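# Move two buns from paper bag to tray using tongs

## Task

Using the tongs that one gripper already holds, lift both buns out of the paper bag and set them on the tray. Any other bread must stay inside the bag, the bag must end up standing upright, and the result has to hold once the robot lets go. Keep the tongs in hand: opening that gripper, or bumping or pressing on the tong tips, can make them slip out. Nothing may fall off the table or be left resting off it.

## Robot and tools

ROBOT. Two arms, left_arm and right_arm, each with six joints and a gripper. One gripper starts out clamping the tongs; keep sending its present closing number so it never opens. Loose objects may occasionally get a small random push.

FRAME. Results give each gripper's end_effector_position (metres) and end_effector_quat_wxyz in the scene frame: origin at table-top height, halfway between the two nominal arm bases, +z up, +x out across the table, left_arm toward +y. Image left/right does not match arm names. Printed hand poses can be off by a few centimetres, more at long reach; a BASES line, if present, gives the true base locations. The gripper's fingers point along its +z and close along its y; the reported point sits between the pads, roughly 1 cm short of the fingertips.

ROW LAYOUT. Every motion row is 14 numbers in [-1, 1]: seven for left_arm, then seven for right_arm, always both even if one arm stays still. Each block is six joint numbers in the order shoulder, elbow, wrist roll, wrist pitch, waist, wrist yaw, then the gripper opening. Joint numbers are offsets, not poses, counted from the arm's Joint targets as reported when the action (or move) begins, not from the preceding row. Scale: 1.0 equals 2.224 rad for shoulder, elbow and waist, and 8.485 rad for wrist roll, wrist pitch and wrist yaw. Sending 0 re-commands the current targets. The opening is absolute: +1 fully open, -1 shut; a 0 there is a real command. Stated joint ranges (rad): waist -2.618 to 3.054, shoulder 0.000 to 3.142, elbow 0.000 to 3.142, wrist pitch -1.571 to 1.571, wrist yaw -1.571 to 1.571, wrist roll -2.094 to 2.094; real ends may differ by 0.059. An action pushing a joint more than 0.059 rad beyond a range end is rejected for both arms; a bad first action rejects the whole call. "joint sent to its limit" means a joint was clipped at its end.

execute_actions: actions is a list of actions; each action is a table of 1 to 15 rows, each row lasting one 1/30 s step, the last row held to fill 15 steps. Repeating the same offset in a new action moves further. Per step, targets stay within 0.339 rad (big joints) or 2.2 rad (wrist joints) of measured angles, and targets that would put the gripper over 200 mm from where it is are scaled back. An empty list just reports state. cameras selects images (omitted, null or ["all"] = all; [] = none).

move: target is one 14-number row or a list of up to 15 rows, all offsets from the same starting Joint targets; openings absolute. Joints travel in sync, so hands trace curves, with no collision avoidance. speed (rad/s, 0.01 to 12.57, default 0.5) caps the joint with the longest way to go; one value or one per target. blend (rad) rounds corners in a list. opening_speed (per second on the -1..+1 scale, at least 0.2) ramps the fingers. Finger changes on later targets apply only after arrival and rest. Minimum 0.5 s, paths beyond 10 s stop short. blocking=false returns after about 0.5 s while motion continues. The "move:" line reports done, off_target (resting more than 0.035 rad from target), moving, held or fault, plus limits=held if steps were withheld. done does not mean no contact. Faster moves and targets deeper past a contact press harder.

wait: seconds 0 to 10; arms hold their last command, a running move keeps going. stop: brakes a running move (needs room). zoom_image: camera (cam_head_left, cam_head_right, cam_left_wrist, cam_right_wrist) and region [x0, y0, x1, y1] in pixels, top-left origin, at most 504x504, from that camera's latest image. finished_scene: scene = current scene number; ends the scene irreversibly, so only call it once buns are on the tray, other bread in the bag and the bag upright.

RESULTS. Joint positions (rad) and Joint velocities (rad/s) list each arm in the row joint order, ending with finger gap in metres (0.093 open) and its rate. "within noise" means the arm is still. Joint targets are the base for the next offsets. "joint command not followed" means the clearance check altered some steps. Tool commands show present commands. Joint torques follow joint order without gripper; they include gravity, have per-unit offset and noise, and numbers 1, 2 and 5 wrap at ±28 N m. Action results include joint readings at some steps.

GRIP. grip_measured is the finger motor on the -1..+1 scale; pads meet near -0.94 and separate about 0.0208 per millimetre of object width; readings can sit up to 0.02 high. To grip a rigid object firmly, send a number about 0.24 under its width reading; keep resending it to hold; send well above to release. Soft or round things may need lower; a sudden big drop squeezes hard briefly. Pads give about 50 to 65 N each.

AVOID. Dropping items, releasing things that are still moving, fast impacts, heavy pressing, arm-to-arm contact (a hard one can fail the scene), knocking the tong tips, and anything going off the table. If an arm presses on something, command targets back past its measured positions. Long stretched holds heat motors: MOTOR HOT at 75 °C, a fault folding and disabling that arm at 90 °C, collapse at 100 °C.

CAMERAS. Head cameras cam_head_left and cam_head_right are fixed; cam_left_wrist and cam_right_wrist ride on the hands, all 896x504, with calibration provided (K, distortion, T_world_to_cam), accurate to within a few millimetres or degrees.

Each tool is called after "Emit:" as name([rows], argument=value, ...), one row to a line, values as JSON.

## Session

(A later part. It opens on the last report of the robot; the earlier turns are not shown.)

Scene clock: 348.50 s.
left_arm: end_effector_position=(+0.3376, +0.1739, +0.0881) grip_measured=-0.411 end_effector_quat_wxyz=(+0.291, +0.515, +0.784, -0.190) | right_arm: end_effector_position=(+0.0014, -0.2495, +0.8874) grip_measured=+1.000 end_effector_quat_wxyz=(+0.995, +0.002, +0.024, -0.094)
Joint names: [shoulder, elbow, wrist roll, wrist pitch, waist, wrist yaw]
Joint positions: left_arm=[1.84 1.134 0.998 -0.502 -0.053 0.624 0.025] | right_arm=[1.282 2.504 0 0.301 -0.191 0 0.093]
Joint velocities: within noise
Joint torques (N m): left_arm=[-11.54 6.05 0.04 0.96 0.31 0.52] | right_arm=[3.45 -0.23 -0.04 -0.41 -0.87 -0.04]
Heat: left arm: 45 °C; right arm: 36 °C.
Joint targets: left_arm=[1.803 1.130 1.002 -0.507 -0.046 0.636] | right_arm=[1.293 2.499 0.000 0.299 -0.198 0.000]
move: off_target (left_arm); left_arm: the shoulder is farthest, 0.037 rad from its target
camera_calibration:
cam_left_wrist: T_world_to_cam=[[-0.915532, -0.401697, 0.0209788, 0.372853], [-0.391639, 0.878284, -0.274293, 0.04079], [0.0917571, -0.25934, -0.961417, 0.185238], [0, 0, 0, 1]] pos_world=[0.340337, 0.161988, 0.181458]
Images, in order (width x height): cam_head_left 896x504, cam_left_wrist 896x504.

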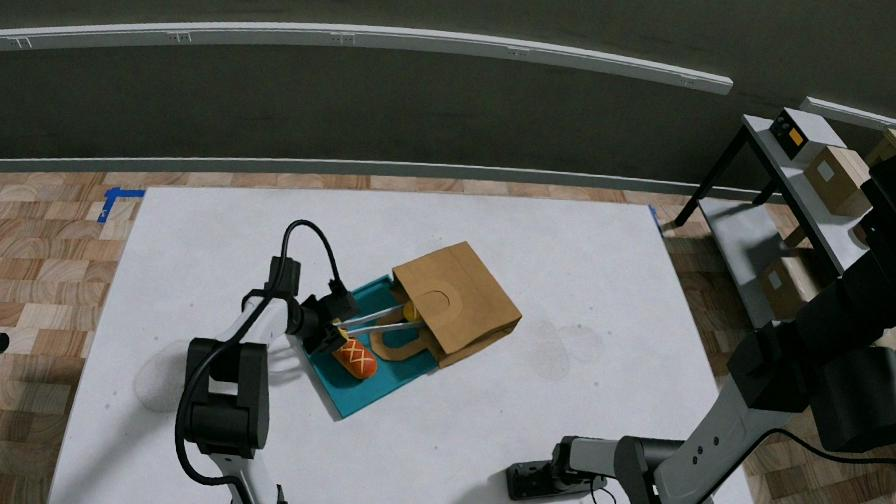

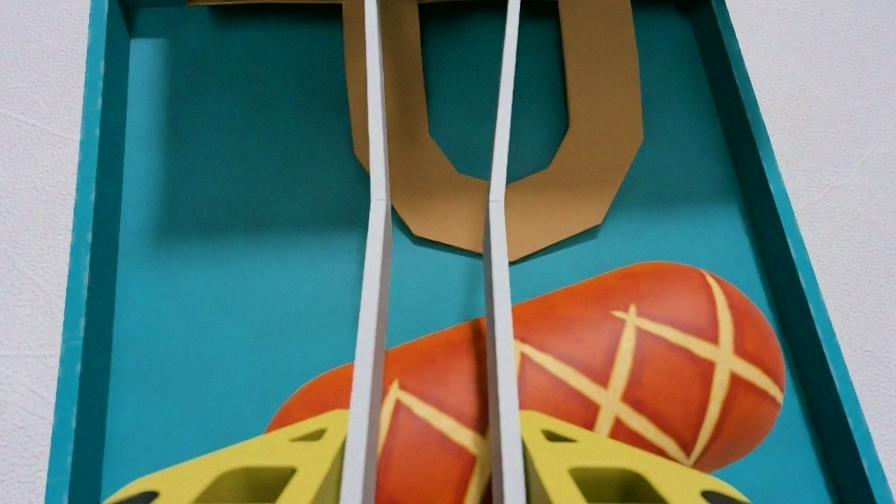

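Emit:
move(target=[-0.0076,-0.0076,0.0151,-0.0092,0.0481,0.0040,-0.42, 0,0,0,0,0,0,1.0], speed=0.1, cameras=["cam_left_wrist","cam_head_left"])

Emit:
zoom_image(camera="cam_head_left", region=[340, 230, 500, 400])

Scene clock: 357.77 s.
left_arm: end_effector_position=(+0.3297, +0.2115, +0.0882) grip_measured=-0.411 end_effector_quat_wxyz=(+0.293, +0.514, +0.785, -0.186) | right_arm: end_effector_position=(+0.0014, -0.2495, +0.8874) grip_measured=+1.000 end_effector_quat_wxyz=(+0.995, +0.002, +0.024, -0.094)
Joint names: [shoulder, elbow, wrist roll, wrist pitch, waist, wrist yaw]
Joint positions: left_arm=[1.822 1.118 1.12 -0.571 0.056 0.654 0.025] | right_arm=[1.282 2.504 0 0.301 -0.191 0 0.093]
Joint velocities: within noise
Joint torques (N m): left_arm=[-11.15 5.79 0.14 0.72 0.13 0.57] | right_arm=[3.43 -0.2 -0.04 -0.41 -0.85 -0.05]
Heat: left arm: 47 °C; right arm: 36 °C.
Joint targets: left_arm=[1.785 1.113 1.130 -0.585 0.062 0.670] | right_arm=[1.293 2.499 0.000 0.299 -0.198 0.000]
move: off_target (left_arm); left_arm: the shoulder is farthest, 0.036 rad from its target
camera_calibration:
cam_left_wrist: T_world_to_cam=[[-0.912913, -0.407907, 0.0142162, 0.381696], [-0.395924, 0.876558, -0.27366, 0.00645567], [0.0991663, -0.255456, -0.961721, 0.192685], [0, 0, 0, 1]] pos_world=[0.331903, 0.19926, 0.18165]
Images, in order (width x height): cam_head_left 896x504, cam_left_wrist 896x504.

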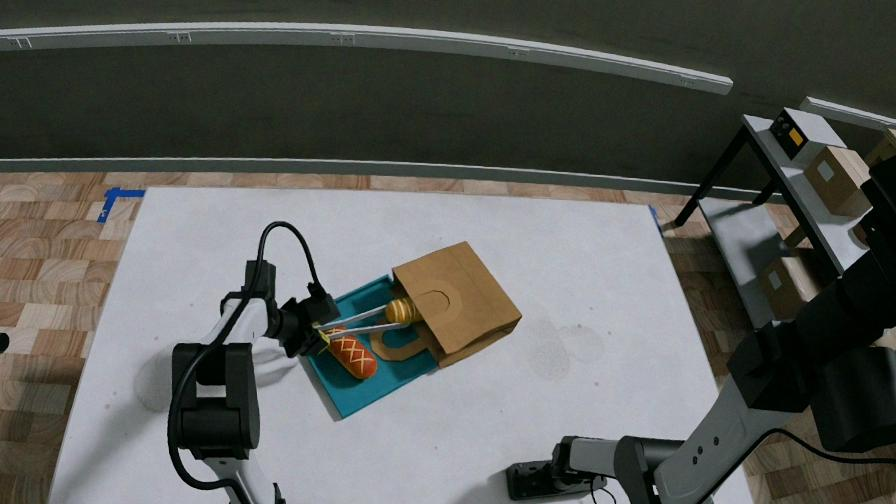

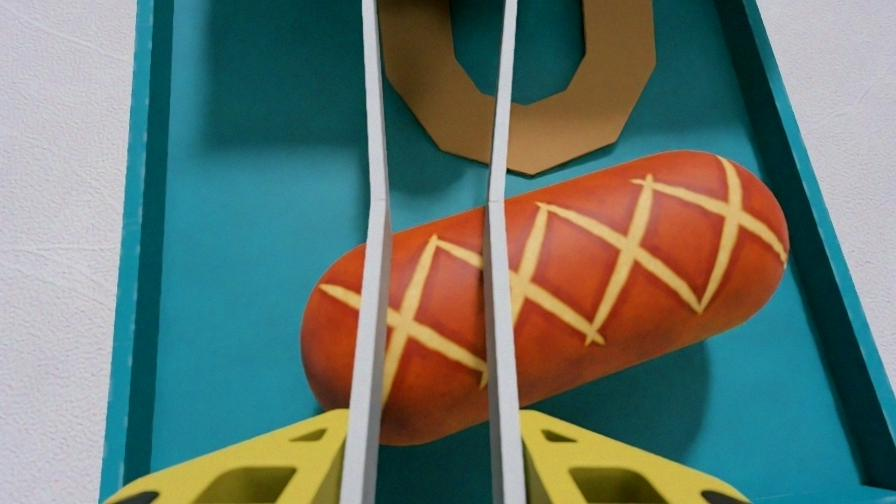

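Scaled by 2.965 from the camera's 896x504 image, which has a finer 1280x720 frame.

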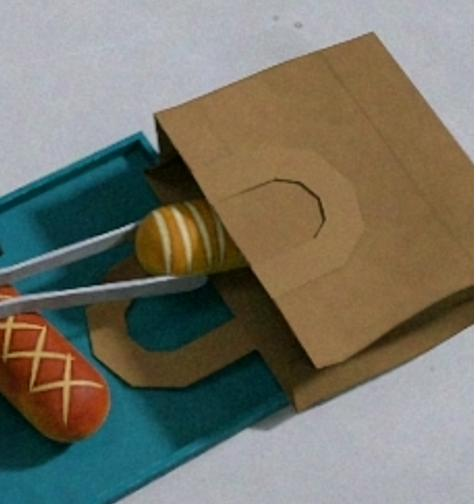

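Emit:
move([
  [0.0081,0.0076,-0.0151,0.0092,-0.0486,-0.0040,-0.42, 0,0,0,0,0,0,1.0],
  [0.0373,0.0324,-0.0324,0.0212,-0.1075,-0.0103,-0.42, 0,0,0,0,0,0,1.0],
  [0.0764,0.0477,-0.0448,0.0329,-0.1587,-0.0152,-0.42, 0,0,0,0,0,0,1.0],
], speed=0.15, blend=0.02, cameras=["cam_left_wrist","cam_head_left"])

Emit:
zoom_image(camera="cam_head_left", region=[340, 230, 500, 400])

Scene clock: 371.03 s.
left_arm: end_effector_position=(+0.3501, +0.0863, +0.0746) grip_measured=-0.411 end_effector_quat_wxyz=(+0.288, +0.519, +0.780, -0.197) | right_arm: end_effector_position=(+0.0014, -0.2495, +0.8874) grip_measured=+1.000 end_effector_quat_wxyz=(+0.995, +0.002, +0.024, -0.094)
Joint names: [shoulder, elbow, wrist roll, wrist pitch, waist, wrist yaw]
Joint positions: left_arm=[1.941 1.193 0.757 -0.333 -0.285 0.541 0.025] | right_arm=[1.282 2.504 0 0.301 -0.191 0 0.093]
Joint velocities: within noise
Joint torques (N m): left_arm=[-8.27 8.81 -0.01 1.62 -0.85 0.35] | right_arm=[3.44 -0.24 -0.04 -0.41 -0.85 -0.04]
Heat: left arm: 49 °C; right arm: 36 °C.
Joint targets: left_arm=[1.956 1.219 0.750 -0.305 -0.292 0.541] | right_arm=[1.293 2.499 0.000 0.299 -0.198 0.000]
move: done
camera_calibration:
cam_left_wrist: T_world_to_cam=[[-0.921185, -0.387883, 0.0310698, 0.34934], [-0.380743, 0.881982, -0.277745, 0.115], [0.0803294, -0.267684, -0.960152, 0.153074], [0, 0, 0, 1]] pos_world=[0.353296, 0.0750499, 0.168061]
Images, in order (width x height): cam_head_left 896x504, cam_left_wrist 896x504.

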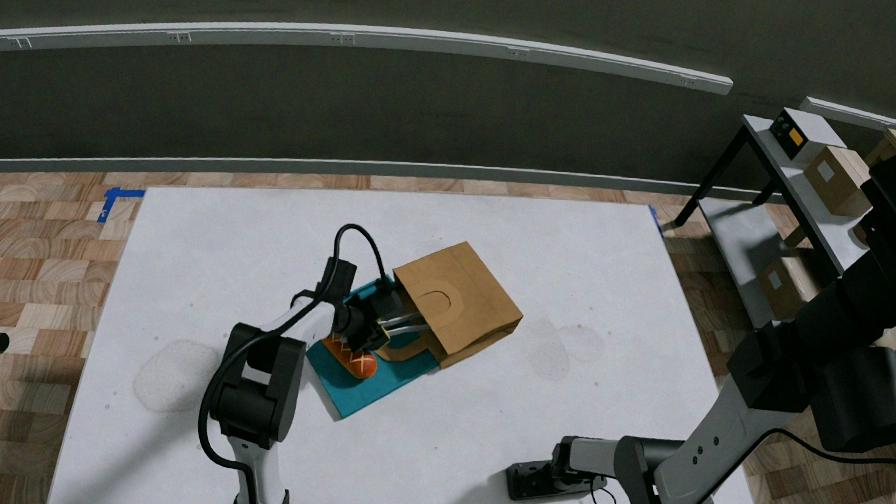

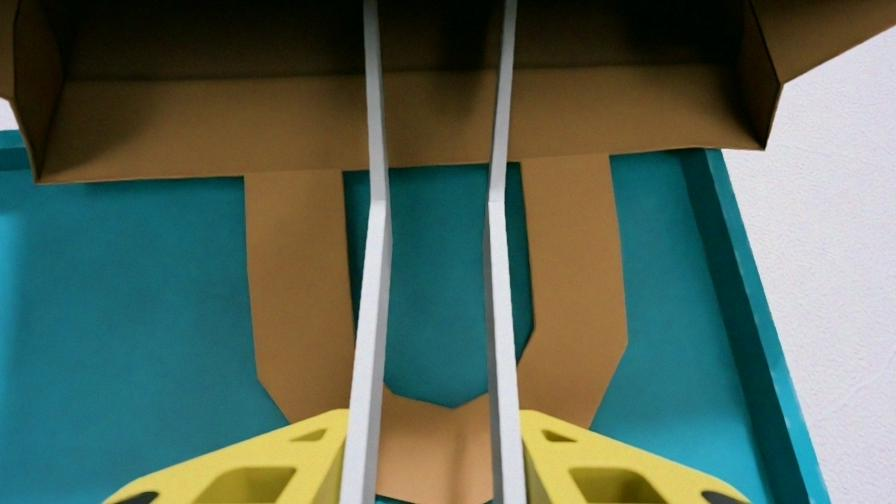

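Scaled by 2.965 from the camera's 896x504 image, which has a finer 1280x720 frame.

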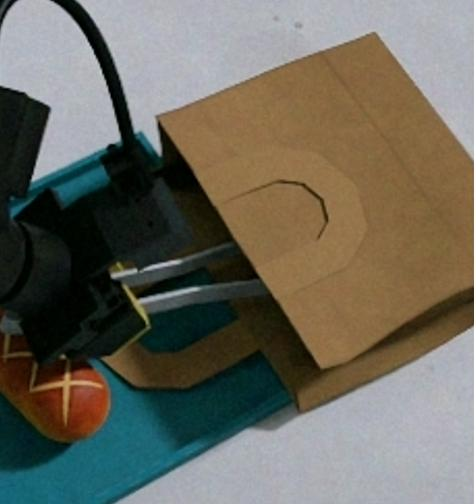

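Emit:
move(target=[0,0,0,0,0,0,-0.15, 0,0,0,0,0,0,1.0], opening_speed=0.25, cameras=["cam_left_wrist"])

Scene clock: 373.57 s.
left_arm: end_effector_position=(+0.3506, +0.0863, +0.0748) grip_measured=-0.152 end_effector_quat_wxyz=(+0.289, +0.519, +0.780, -0.196) | right_arm: end_effector_position=(+0.0014, -0.2495, +0.8874) grip_measured=+1.000 end_effector_quat_wxyz=(+0.995, +0.002, +0.024, -0.094)
Joint names: [shoulder, elbow, wrist roll, wrist pitch, waist, wrist yaw]
Joint positions: left_arm=[1.941 1.193 0.756 -0.331 -0.285 0.54 0.038] | right_arm=[1.282 2.504 0 0.301 -0.191 0 0.093]
Joint velocities: within noise
Joint torques (N m): left_arm=[-8.27 8.85 -0.03 1.6 -0.83 0.36] | right_arm=[3.44 -0.23 -0.04 -0.42 -0.85 -0.05]
Heat: left arm: 49 °C; right arm: 36 °C.
Joint targets: left_arm=[1.956 1.219 0.750 -0.306 -0.292 0.541] | right_arm=[1.293 2.499 0.000 0.299 -0.198 0.000]
move: done
camera_calibration:
cam_left_wrist: T_world_to_cam=[[-0.920877, -0.388744, 0.0293682, 0.349844], [-0.381038, 0.881572, -0.27864, 0.115453], [0.0824296, -0.267784, -0.959946, 0.152468], [0, 0, 0, 1]] pos_world=[0.353587, 0.0750483, 0.168256]
Images, in order (width x height): cam_left_wrist 896x504.

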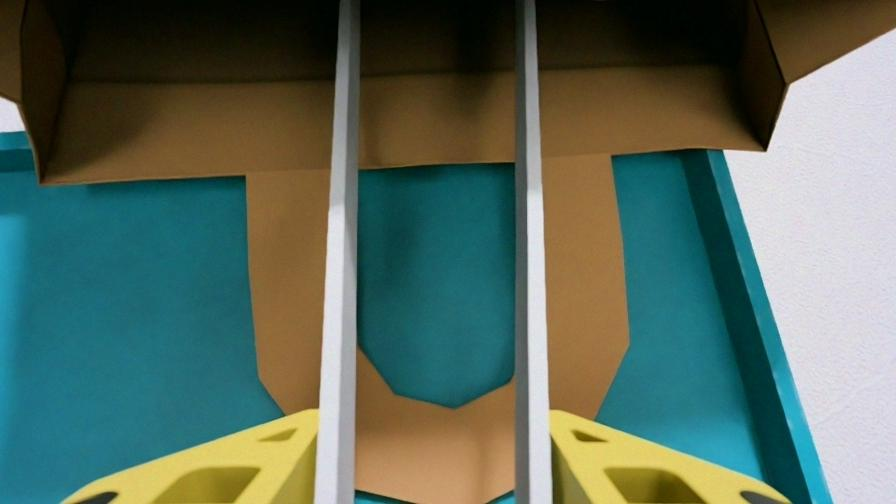

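Emit:
move([
  [-0.0517,-0.0229,0.0187,-0.0207,0.0594,0.0047,-0.145, 0,0,0,0,0,0,1.0],
  [-0.1030,-0.0454,0.0375,-0.0416,0.1187,0.0077,-0.145, 0,0,0,0,0,0,1.0],
  [-0.1695,-0.0612,-0.1187,-0.0375,0.3044,0.0800,-0.145, 0,0,0,0,0,0,1.0],
  [-0.0126,-0.3058,-0.2134,0.1610,0.2028,0.0765,-0.145, 0,0,0,0,0,0,1.0],
], speed=[0.3,0.4,1.0,1.0], blend=[0.02,0.1,0.1,0], cameras=["cam_left_wrist"])

Emit:
zoom_image(camera="cam_left_wrist", region=[300, 0, 520, 400])

Emit:
zoom_image(camera="cam_left_wrist", region=[355, 30, 465, 190])

Scene clock: 385.70 s.
left_arm: end_effector_position=(+0.3179, +0.1943, +0.1179) grip_measured=-0.146 end_effector_quat_wxyz=(+0.234, -0.124, +0.739, -0.619) | right_arm: end_effector_position=(+0.0014, -0.2495, +0.8874) grip_measured=+1.000 end_effector_quat_wxyz=(+0.995, +0.002, +0.024, -0.094)
Joint names: [shoulder, elbow, wrist roll, wrist pitch, waist, wrist yaw]
Joint positions: left_arm=[1.917 0.541 -1.056 1.034 0.163 1.193 0.038] | right_arm=[1.282 2.504 0 0.301 -0.191 0 0.093]
Joint velocities: within noise
Joint torques (N m): left_arm=[-6.27 3.99 0.07 2.23 -0.69 0.24] | right_arm=[3.45 -0.23 -0.04 -0.41 -0.85 -0.05]
Heat: left arm: 48 °C; right arm: 36 °C.
Joint targets: left_arm=[1.927 0.539 -1.061 1.060 0.159 1.190] | right_arm=[1.293 2.499 0.000 0.299 -0.198 0.000]
move: done; blend cut to 0.0887 rad at target 2
camera_calibration:
cam_left_wrist: T_world_to_cam=[[-0.0970617, -0.181108, 0.978662, -0.0537227], [-0.990964, -0.0738768, -0.111953, 0.379696], [0.0925761, -0.980684, -0.172301, 0.267961], [0, 0, 0, 1]] pos_world=[0.346243, 0.281107, 0.141255]
Images, in order (width x height): cam_left_wrist 896x504.

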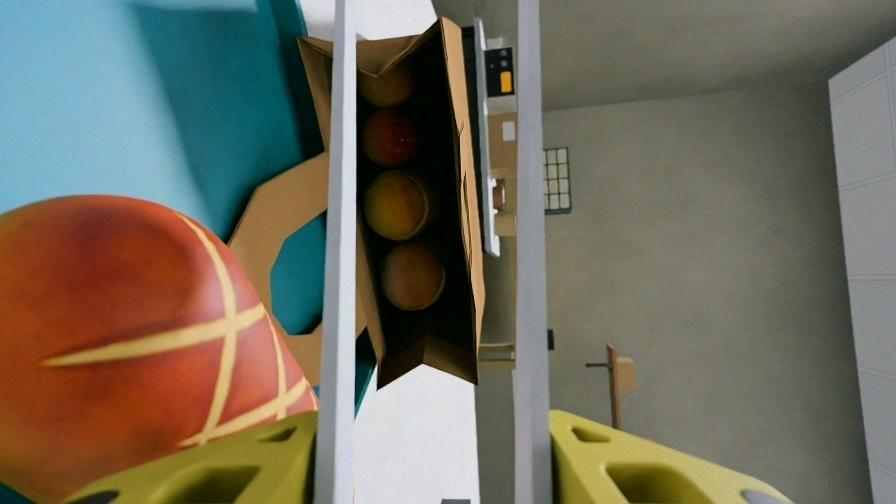

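Scaled by 1.260 from the camera's 896x504 image, which has a finer 1280x720 frame.

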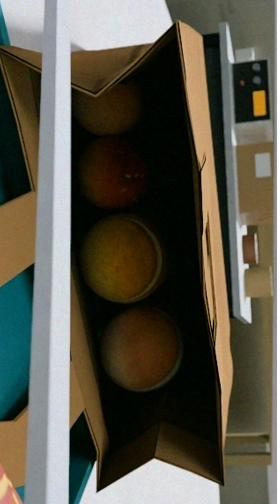

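Scaled by 3.150 from the camera's 896x504 image, which has a finer 1280x720 frame.

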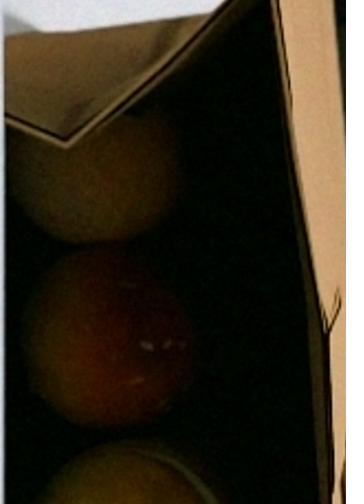

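Emit:
move(target=[-0.1637,-0.1097,-0.0364,0.0105,-0.3098,-0.1532,-0.145, 0,0,0,0,0,0,1.0], speed=0.9, cameras=["cam_left_wrist","cam_head_left"])

Emit:
zoom_image(camera="cam_left_wrist", region=[350, 160, 450, 330])

Emit:
zoom_image(camera="cam_head_left", region=[260, 220, 560, 440])

Scene clock: 393.57 s.
left_arm: end_effector_position=(+0.2976, +0.1119, +0.1482) grip_measured=-0.146 end_effector_quat_wxyz=(+0.408, -0.342, +0.684, -0.499) | right_arm: end_effector_position=(+0.0014, -0.2495, +0.8874) grip_measured=+1.000 end_effector_quat_wxyz=(+0.995, +0.002, +0.024, -0.094)
Joint names: [shoulder, elbow, wrist roll, wrist pitch, waist, wrist yaw]
Joint positions: left_arm=[1.588 0.299 -1.365 1.119 -0.526 -0.097 0.038] | right_arm=[1.282 2.504 0 0.301 -0.191 0 0.093]
Joint velocities: within noise
Joint torques (N m): left_arm=[-7.13 4.71 0.06 2.81 -0.7 -0.07] | right_arm=[3.45 -0.24 -0.05 -0.41 -0.9 -0.05]
Heat: left arm: 48 °C; right arm: 36 °C.
Joint targets: left_arm=[1.563 0.295 -1.370 1.149 -0.530 -0.110] | right_arm=[1.293 2.499 0.000 0.299 -0.198 0.000]
move: done
camera_calibration:
cam_left_wrist: T_world_to_cam=[[0.0557332, -0.246094, 0.967642, -0.136736], [-0.768235, -0.629594, -0.115872, 0.353357], [0.637737, -0.736919, -0.224147, 0.012434], [0, 0, 0, 1]] pos_world=[0.271152, 0.197984, 0.176043]
Images, in order (width x height): cam_head_left 896x504, cam_left_wrist 896x504.

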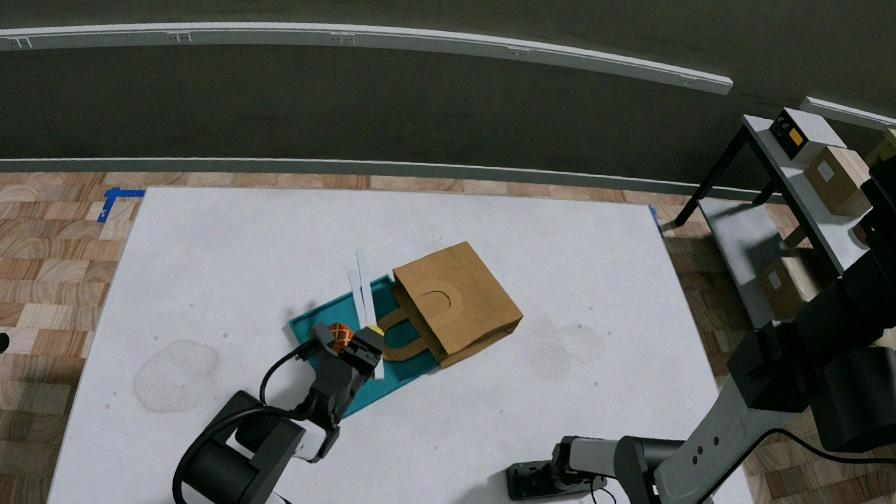

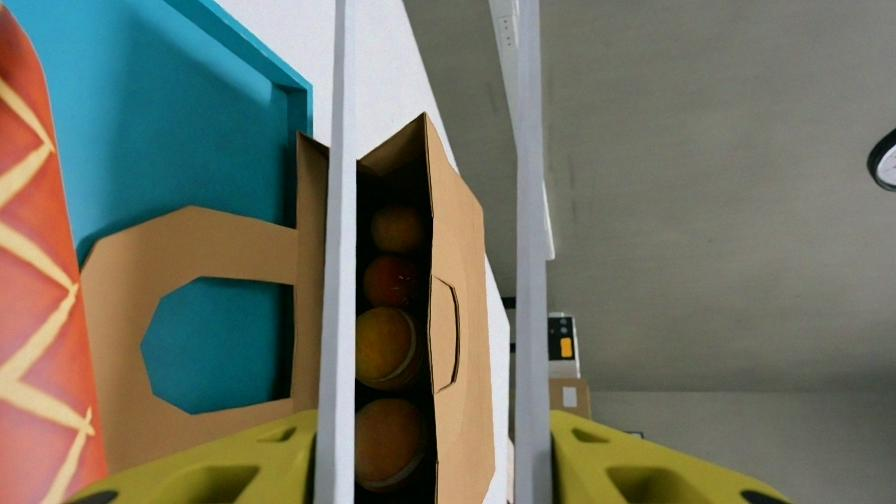

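Scaled by 2.965 from the camera's 896x504 image, which has a finer 1280x720 frame.

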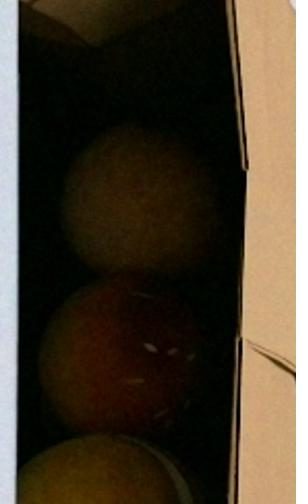

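Scaled by 1.680 from the camera's 896x504 image, which has a finer 1280x720 frame.

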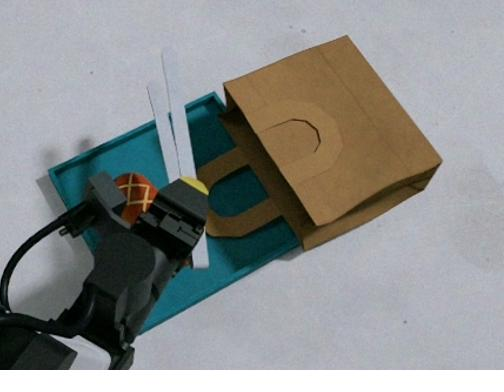

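Emit:
move([
  [0.0072,0.3543,0.1312,-0.2090,0.4114,0.1567,-0.145, 0,0,0,0,0,0,1.0],
  [0.1102,0.4281,0.2825,-0.2150,0.2487,0.0831,-0.28, 0,0,0,0,0,0,1.0],
], speed=0.9, blend=0.1, opening_speed=0.25, cameras=["cam_left_wrist","cam_head_left"])

Emit:
zoom_image(camera="cam_head_left", region=[260, 220, 560, 440])

Scene clock: 418.63 s.
left_arm: end_effector_position=(+0.3409, +0.2076, +0.1166) grip_measured=-0.276 end_effector_quat_wxyz=(+0.281, +0.490, +0.807, -0.173) | right_arm: end_effector_position=(+0.0014, -0.2495, +0.8874) grip_measured=+1.000 end_effector_quat_wxyz=(+0.995, +0.002, +0.024, -0.094)
Joint names: [shoulder, elbow, wrist roll, wrist pitch, waist, wrist yaw]
Joint positions: left_arm=[1.796 1.22 1.02 -0.666 0.025 0.599 0.032] | right_arm=[1.282 2.504 0 0.301 -0.191 0 0.093]
Joint velocities: within noise
Joint torques (N m): left_arm=[-7.27 9.11 0.11 0.85 -0.43 0.37] | right_arm=[3.43 -0.27 -0.04 -0.41 -0.88 -0.04]
Heat: left arm: 46 °C; right arm: 36 °C.
Joint targets: left_arm=[1.808 1.247 1.027 -0.675 0.024 0.595] | right_arm=[1.293 2.499 0.000 0.299 -0.198 0.000]
move: done
camera_calibration:
cam_left_wrist: T_world_to_cam=[[-0.884923, -0.464939, 0.0272586, 0.390726], [-0.45731, 0.856338, -0.239901, 0.0432435], [0.0881969, -0.22476, -0.970415, 0.216139], [0, 0, 0, 1]] pos_world=[0.346476, 0.193212, 0.209468]
Images, in order (width x height): cam_head_left 896x504, cam_left_wrist 896x504.

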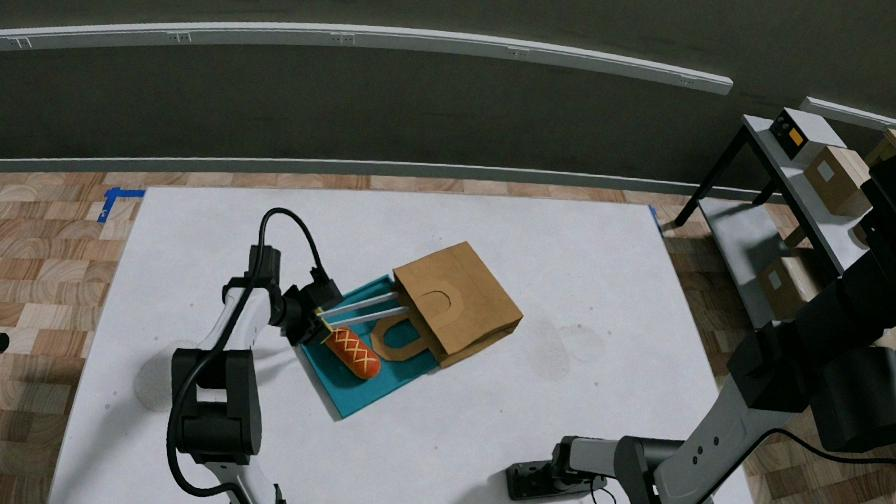

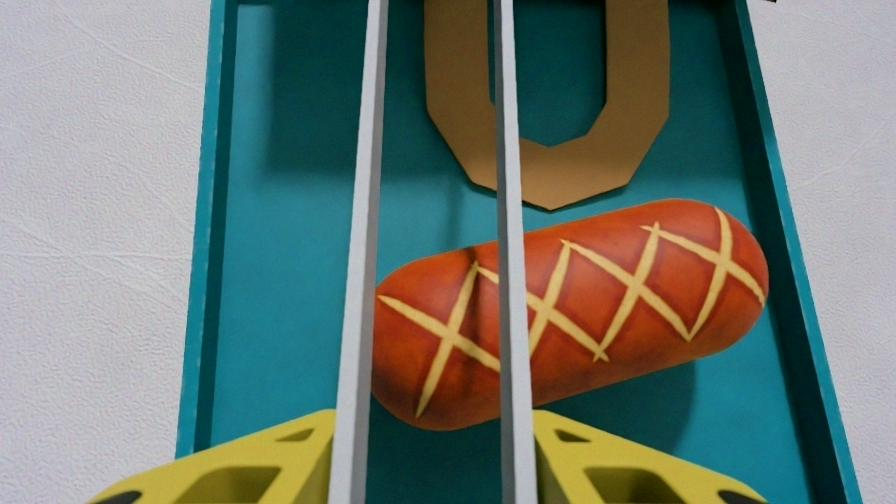

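Scaled by 1.680 from the camera's 896x504 image, which has a finer 1280x720 frame.

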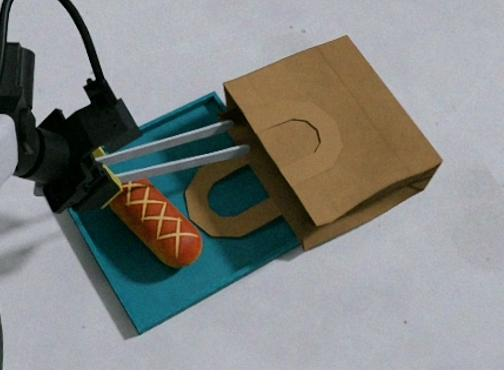

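Emit:
move([
  [0,0,0,0,0,0,-0.25, 0,0,0,0,0,0,1.0],
  [0.0598,0.0319,-0.0238,0.0247,-0.0787,-0.0207,-0.25, 0,0,0,0,0,0,1.0],
], speed=0.3, cameras=["cam_left_wrist","cam_head_left"])

Emit:
zoom_image(camera="cam_head_left", region=[260, 220, 560, 440])

Scene clock: 424.77 s.
left_arm: end_effector_position=(+0.3813, +0.1564, +0.0901) grip_measured=-0.251 end_effector_quat_wxyz=(+0.276, +0.490, +0.818, -0.122) | right_arm: end_effector_position=(+0.0014, -0.2495, +0.8874) grip_measured=+1.000 end_effector_quat_wxyz=(+0.995, +0.002, +0.024, -0.094)
Joint names: [shoulder, elbow, wrist roll, wrist pitch, waist, wrist yaw]
Joint positions: left_arm=[1.927 1.292 0.834 -0.485 -0.152 0.43 0.033] | right_arm=[1.282 2.504 0 0.301 -0.191 0 0.093]
Joint velocities: within noise
Joint torques (N m): left_arm=[-8.38 9.05 -0.05 1.48 -0.31 0.21] | right_arm=[3.45 -0.25 -0.04 -0.41 -0.87 -0.05]
Heat: left arm: 46 °C; right arm: 36 °C.
Joint targets: left_arm=[1.942 1.318 0.825 -0.465 -0.152 0.419] | right_arm=[1.293 2.499 0.000 0.299 -0.198 0.000]
move: done
camera_calibration:
cam_left_wrist: T_world_to_cam=[[-0.866886, -0.49621, -0.0478058, 0.408194], [-0.48148, 0.858267, -0.177639, 0.102432], [0.129176, -0.130975, -0.982934, 0.146207], [0, 0, 0, 1]] pos_world=[0.38429, 0.133785, 0.181422]
Images, in order (width x height): cam_head_left 896x504, cam_left_wrist 896x504.

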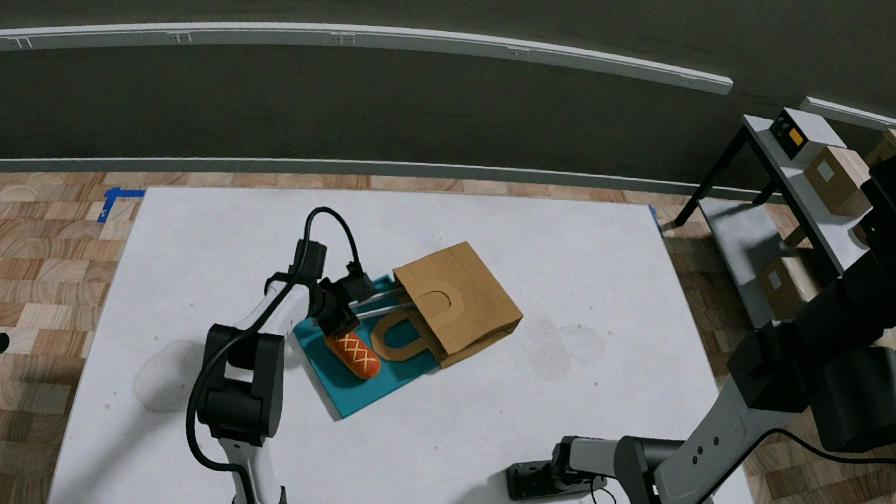

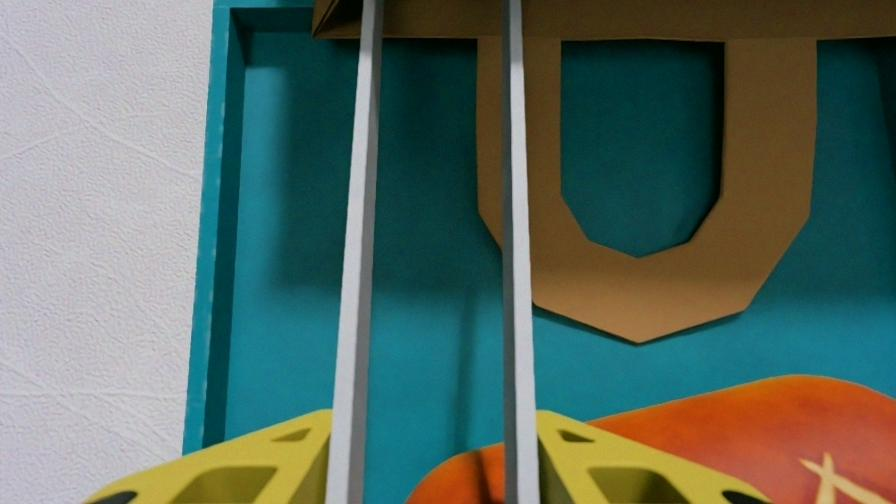

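Scaled by 1.680 from the camera's 896x504 image, which has a finer 1280x720 frame.

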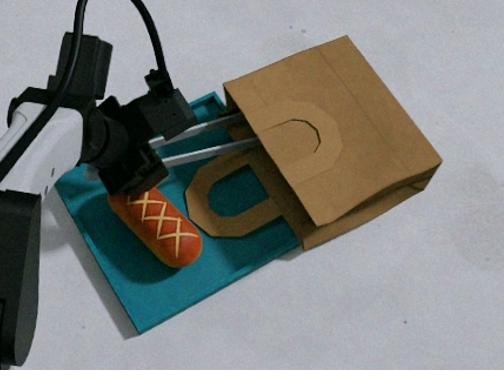

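Emit:
move(target=[0,0,0,0,0,0.0153,-0.25, 0,0,0,0,0,0,1.0], speed=0.2, cameras=["cam_left_wrist","cam_head_left"])

Emit:
zoom_image(camera="cam_head_left", region=[260, 220, 560, 440])

Scene clock: 429.53 s.
left_arm: end_effector_position=(+0.3760, +0.1421, +0.0972) grip_measured=-0.251 end_effector_quat_wxyz=(+0.290, +0.494, +0.803, -0.168) | right_arm: end_effector_position=(+0.0014, -0.2495, +0.8874) grip_measured=+1.000 end_effector_quat_wxyz=(+0.995, +0.002, +0.024, -0.094)
Joint names: [shoulder, elbow, wrist roll, wrist pitch, waist, wrist yaw]
Joint positions: left_arm=[1.927 1.292 0.832 -0.484 -0.152 0.53 0.033] | right_arm=[1.282 2.504 0 0.301 -0.191 0 0.093]
Joint velocities: within noise
Joint torques (N m): left_arm=[-8.35 9.03 -0.04 1.44 -0.29 0.51] | right_arm=[3.45 -0.23 -0.04 -0.41 -0.85 -0.05]
Heat: left arm: 46 °C; right arm: 36 °C.
Joint targets: left_arm=[1.942 1.318 0.825 -0.465 -0.152 0.549] | right_arm=[1.293 2.499 0.000 0.299 -0.198 0.000]
move: done
camera_calibration:
cam_left_wrist: T_world_to_cam=[[-0.887289, -0.461168, 0.00650778, 0.394256], [-0.448129, 0.858692, -0.248653, 0.107735], [0.109083, -0.223544, -0.968571, 0.171376], [0, 0, 0, 1]] pos_world=[0.379404, 0.127617, 0.190213]
Images, in order (width x height): cam_head_left 896x504, cam_left_wrist 896x504.

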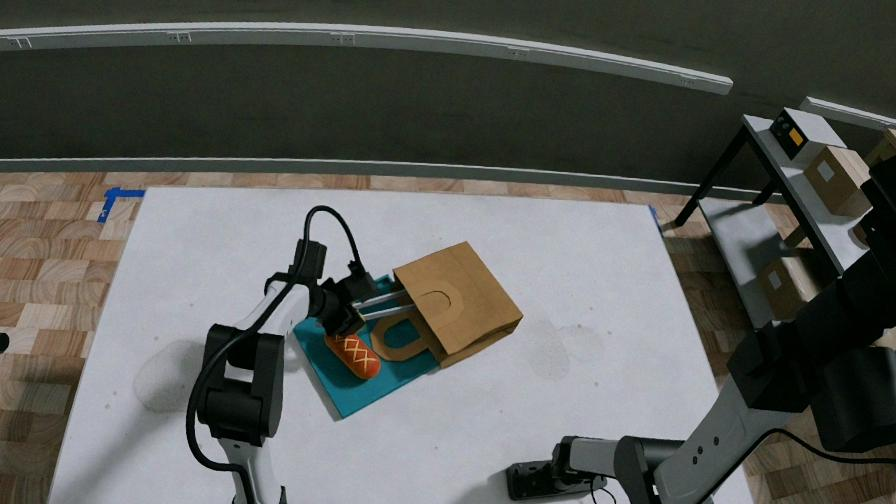

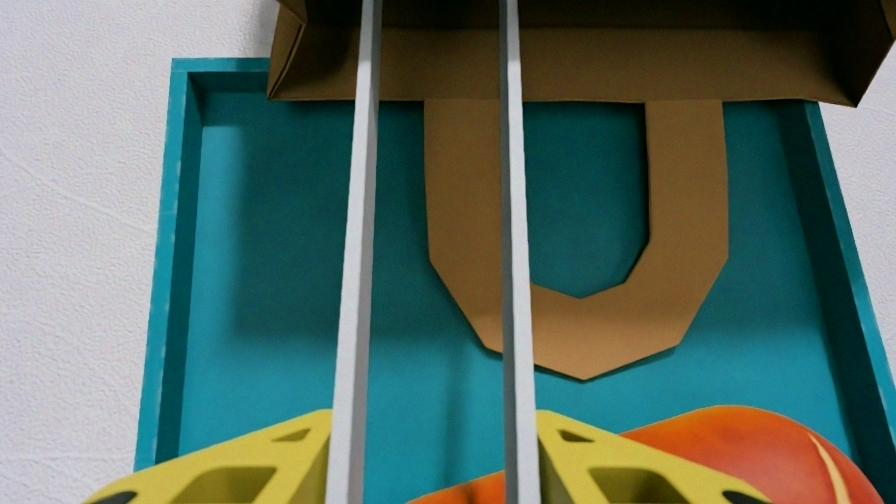

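Scaled by 1.680 from the camera's 896x504 image, which has a finer 1280x720 frame.

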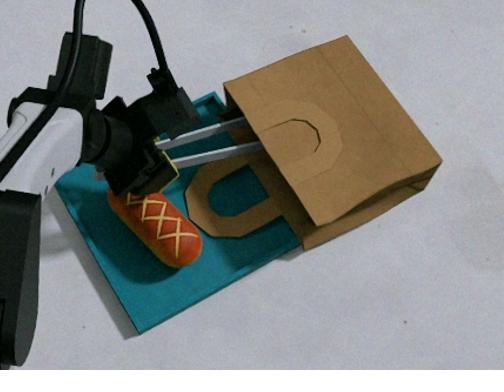

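Emit:
move(target=[0.0764,0.0728,-0.0180,0.0124,-0.0625,-0.0052,-0.25, 0,0,0,0,0,0,1.0], speed=0.15, cameras=["cam_left_wrist","cam_head_left","cam_head_right"])

Emit:
zoom_image(camera="cam_head_left", region=[260, 220, 560, 440])

Scene clock: 437.73 s.
left_arm: end_effector_position=(+0.4075, +0.0740, +0.0840) grip_measured=-0.251 end_effector_quat_wxyz=(+0.301, +0.491, +0.795, -0.188) | right_arm: end_effector_position=(+0.0014, -0.2495, +0.8874) grip_measured=+1.000 end_effector_quat_wxyz=(+0.995, +0.002, +0.024, -0.094)
Joint names: [shoulder, elbow, wrist roll, wrist pitch, waist, wrist yaw]
Joint positions: left_arm=[2.095 1.451 0.683 -0.389 -0.286 0.513 0.033] | right_arm=[1.282 2.504 0 0.301 -0.191 0 0.093]
Joint velocities: within noise
Joint torques (N m): left_arm=[-9.61 9.43 -0.09 1.74 -0.73 0.27] | right_arm=[3.45 -0.25 -0.04 -0.41 -0.87 -0.05]
Heat: left arm: 47 °C; right arm: 36 °C.
Joint targets: left_arm=[2.111 1.479 0.672 -0.360 -0.291 0.505] | right_arm=[1.293 2.499 0.000 0.299 -0.198 0.000]
move: done
camera_calibration:
cam_left_wrist: T_world_to_cam=[[-0.892312, -0.450639, 0.0265346, 0.390442], [-0.438295, 0.850799, -0.289893, 0.177173], [0.108062, -0.270305, -0.956691, 0.142801], [0, 0, 0, 1]] pos_world=[0.410619, 0.0638095, 0.177618]
Images, in order (width x height): cam_head_left 896x504, cam_head_right 896x504, cam_left_wrist 896x504.

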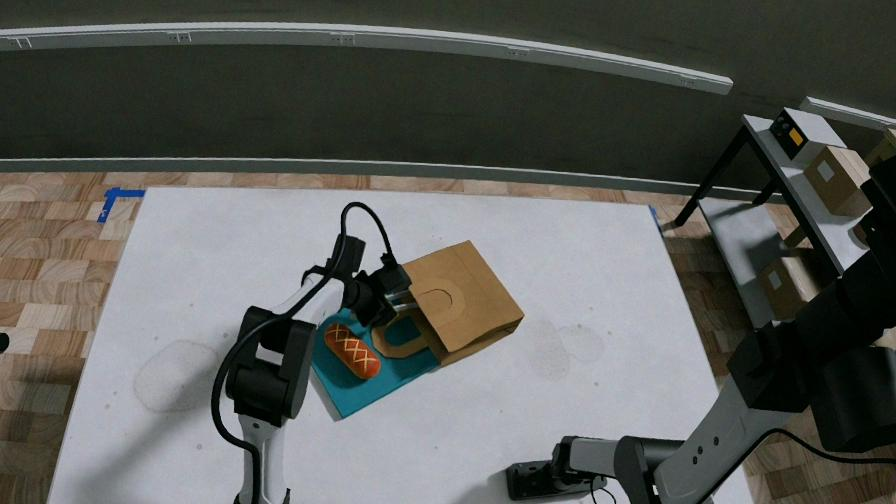

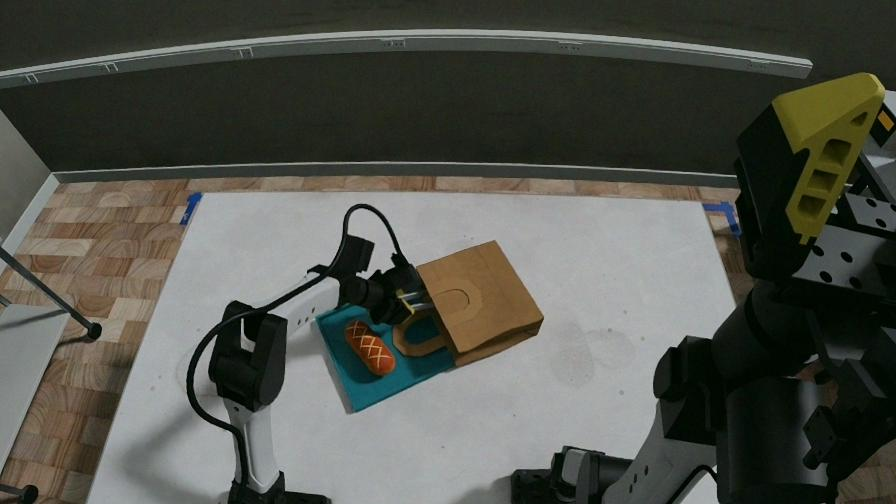

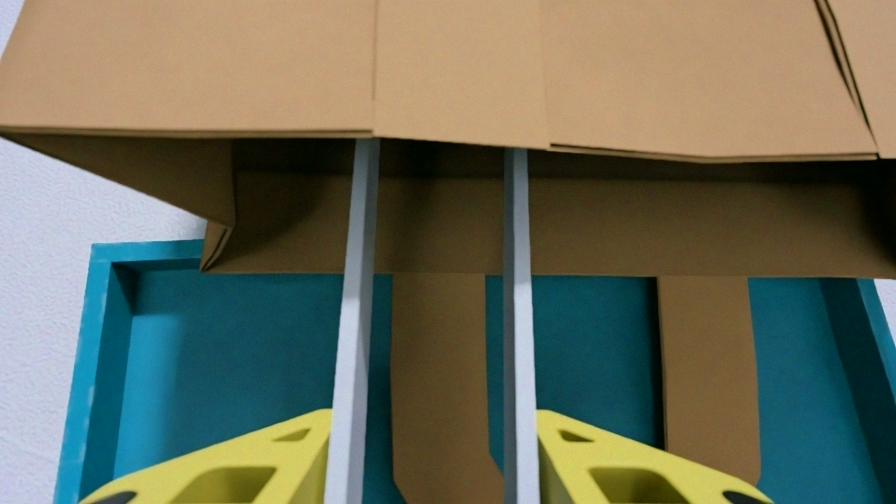

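Scaled by 1.680 from the camera's 896x504 image, which has a finer 1280x720 frame.

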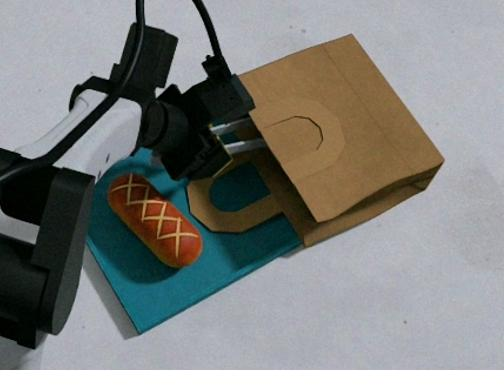

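Emit:
move(target=[0,0,0,0,0,0,-0.36, 0,0,0,0,0,0,1.0], opening_speed=0.2, cameras=["cam_left_wrist"])

Scene clock: 440.37 s.
left_arm: end_effector_position=(+0.4075, +0.0740, +0.0840) grip_measured=-0.354 end_effector_quat_wxyz=(+0.301, +0.491, +0.796, -0.188) | right_arm: end_effector_position=(+0.0014, -0.2495, +0.8874) grip_measured=+1.000 end_effector_quat_wxyz=(+0.995, +0.002, +0.024, -0.094)
Joint names: [shoulder, elbow, wrist roll, wrist pitch, waist, wrist yaw]
Joint positions: left_arm=[2.095 1.451 0.682 -0.389 -0.286 0.513 0.028] | right_arm=[1.282 2.504 0 0.301 -0.191 0 0.093]
Joint velocities: within noise
Joint torques (N m): left_arm=[-9.59 9.42 -0.07 1.74 -0.76 0.27] | right_arm=[3.47 -0.23 -0.04 -0.41 -0.88 -0.04]
Heat: left arm: 48 °C; right arm: 36 °C.
Joint targets: left_arm=[2.111 1.479 0.673 -0.360 -0.291 0.505] | right_arm=[1.293 2.499 0.000 0.299 -0.198 0.000]
move: done
camera_calibration:
cam_left_wrist: T_world_to_cam=[[-0.892174, -0.450896, 0.0268089, 0.390353], [-0.438624, 0.850661, -0.289801, 0.177302], [0.107865, -0.270312, -0.956711, 0.142887], [0, 0, 0, 1]] pos_world=[0.410619, 0.0638089, 0.177618]
Images, in order (width x height): cam_left_wrist 896x504.

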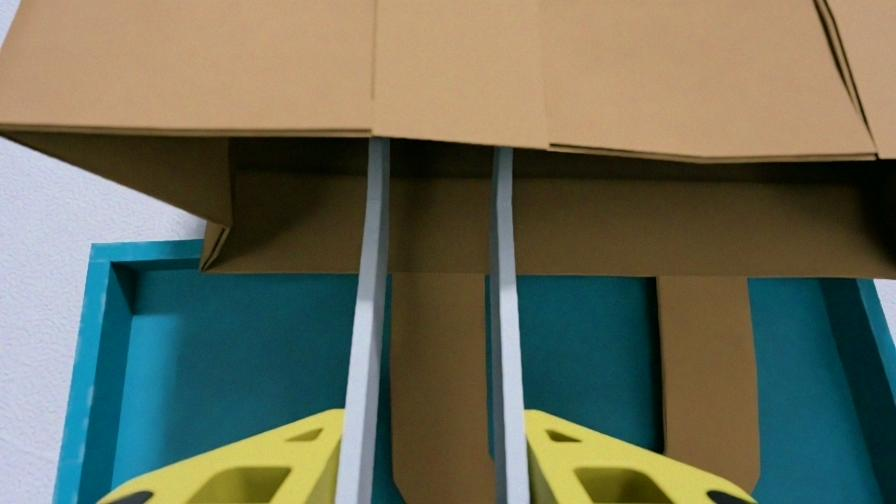

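Emit:
move(target=[0,0,0,0,0,0,-0.44, 0,0,0,0,0,0,1.0], opening_speed=0.2, cameras=["cam_left_wrist"])

Scene clock: 442.97 s.
left_arm: end_effector_position=(+0.4075, +0.0740, +0.0840) grip_measured=-0.436 end_effector_quat_wxyz=(+0.301, +0.491, +0.796, -0.188) | right_arm: end_effector_position=(+0.0014, -0.2495, +0.8874) grip_measured=+1.000 end_effector_quat_wxyz=(+0.995, +0.002, +0.024, -0.094)
Joint names: [shoulder, elbow, wrist roll, wrist pitch, waist, wrist yaw]
Joint positions: left_arm=[2.095 1.451 0.682 -0.389 -0.286 0.512 0.024] | right_arm=[1.282 2.504 0 0.301 -0.191 0 0.093]
Joint velocities: left_arm=[-0.022 -0.002 0.066 0.037 0.002 0.022 0.004] | right_arm=[within noise]
Joint torques (N m): left_arm=[-9.61 9.4 -0.06 1.74 -0.76 0.28] | right_arm=[3.45 -0.25 -0.05 -0.41 -0.84 -0.05]
Heat: left arm: 48 °C; right arm: 36 °C.
Joint targets: left_arm=[2.111 1.479 0.673 -0.360 -0.291 0.505] | right_arm=[1.293 2.499 0.000 0.299 -0.198 0.000]
move: done
camera_calibration:
cam_left_wrist: T_world_to_cam=[[-0.892098, -0.451061, 0.0265337, 0.390425], [-0.438729, 0.850672, -0.289611, 0.177226], [0.108061, -0.270003, -0.956777, 0.142825], [0, 0, 0, 1]] pos_world=[0.410618, 0.0639074, 0.177619]
Images, in order (width x height): cam_left_wrist 896x504.

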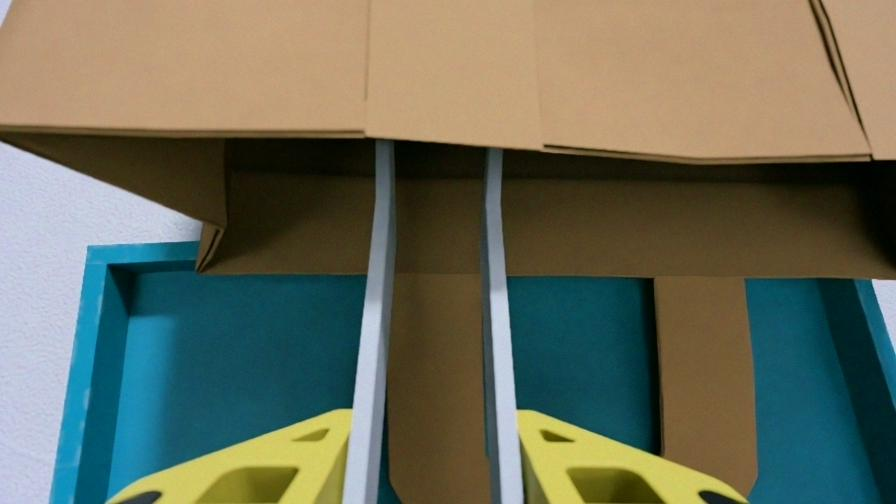

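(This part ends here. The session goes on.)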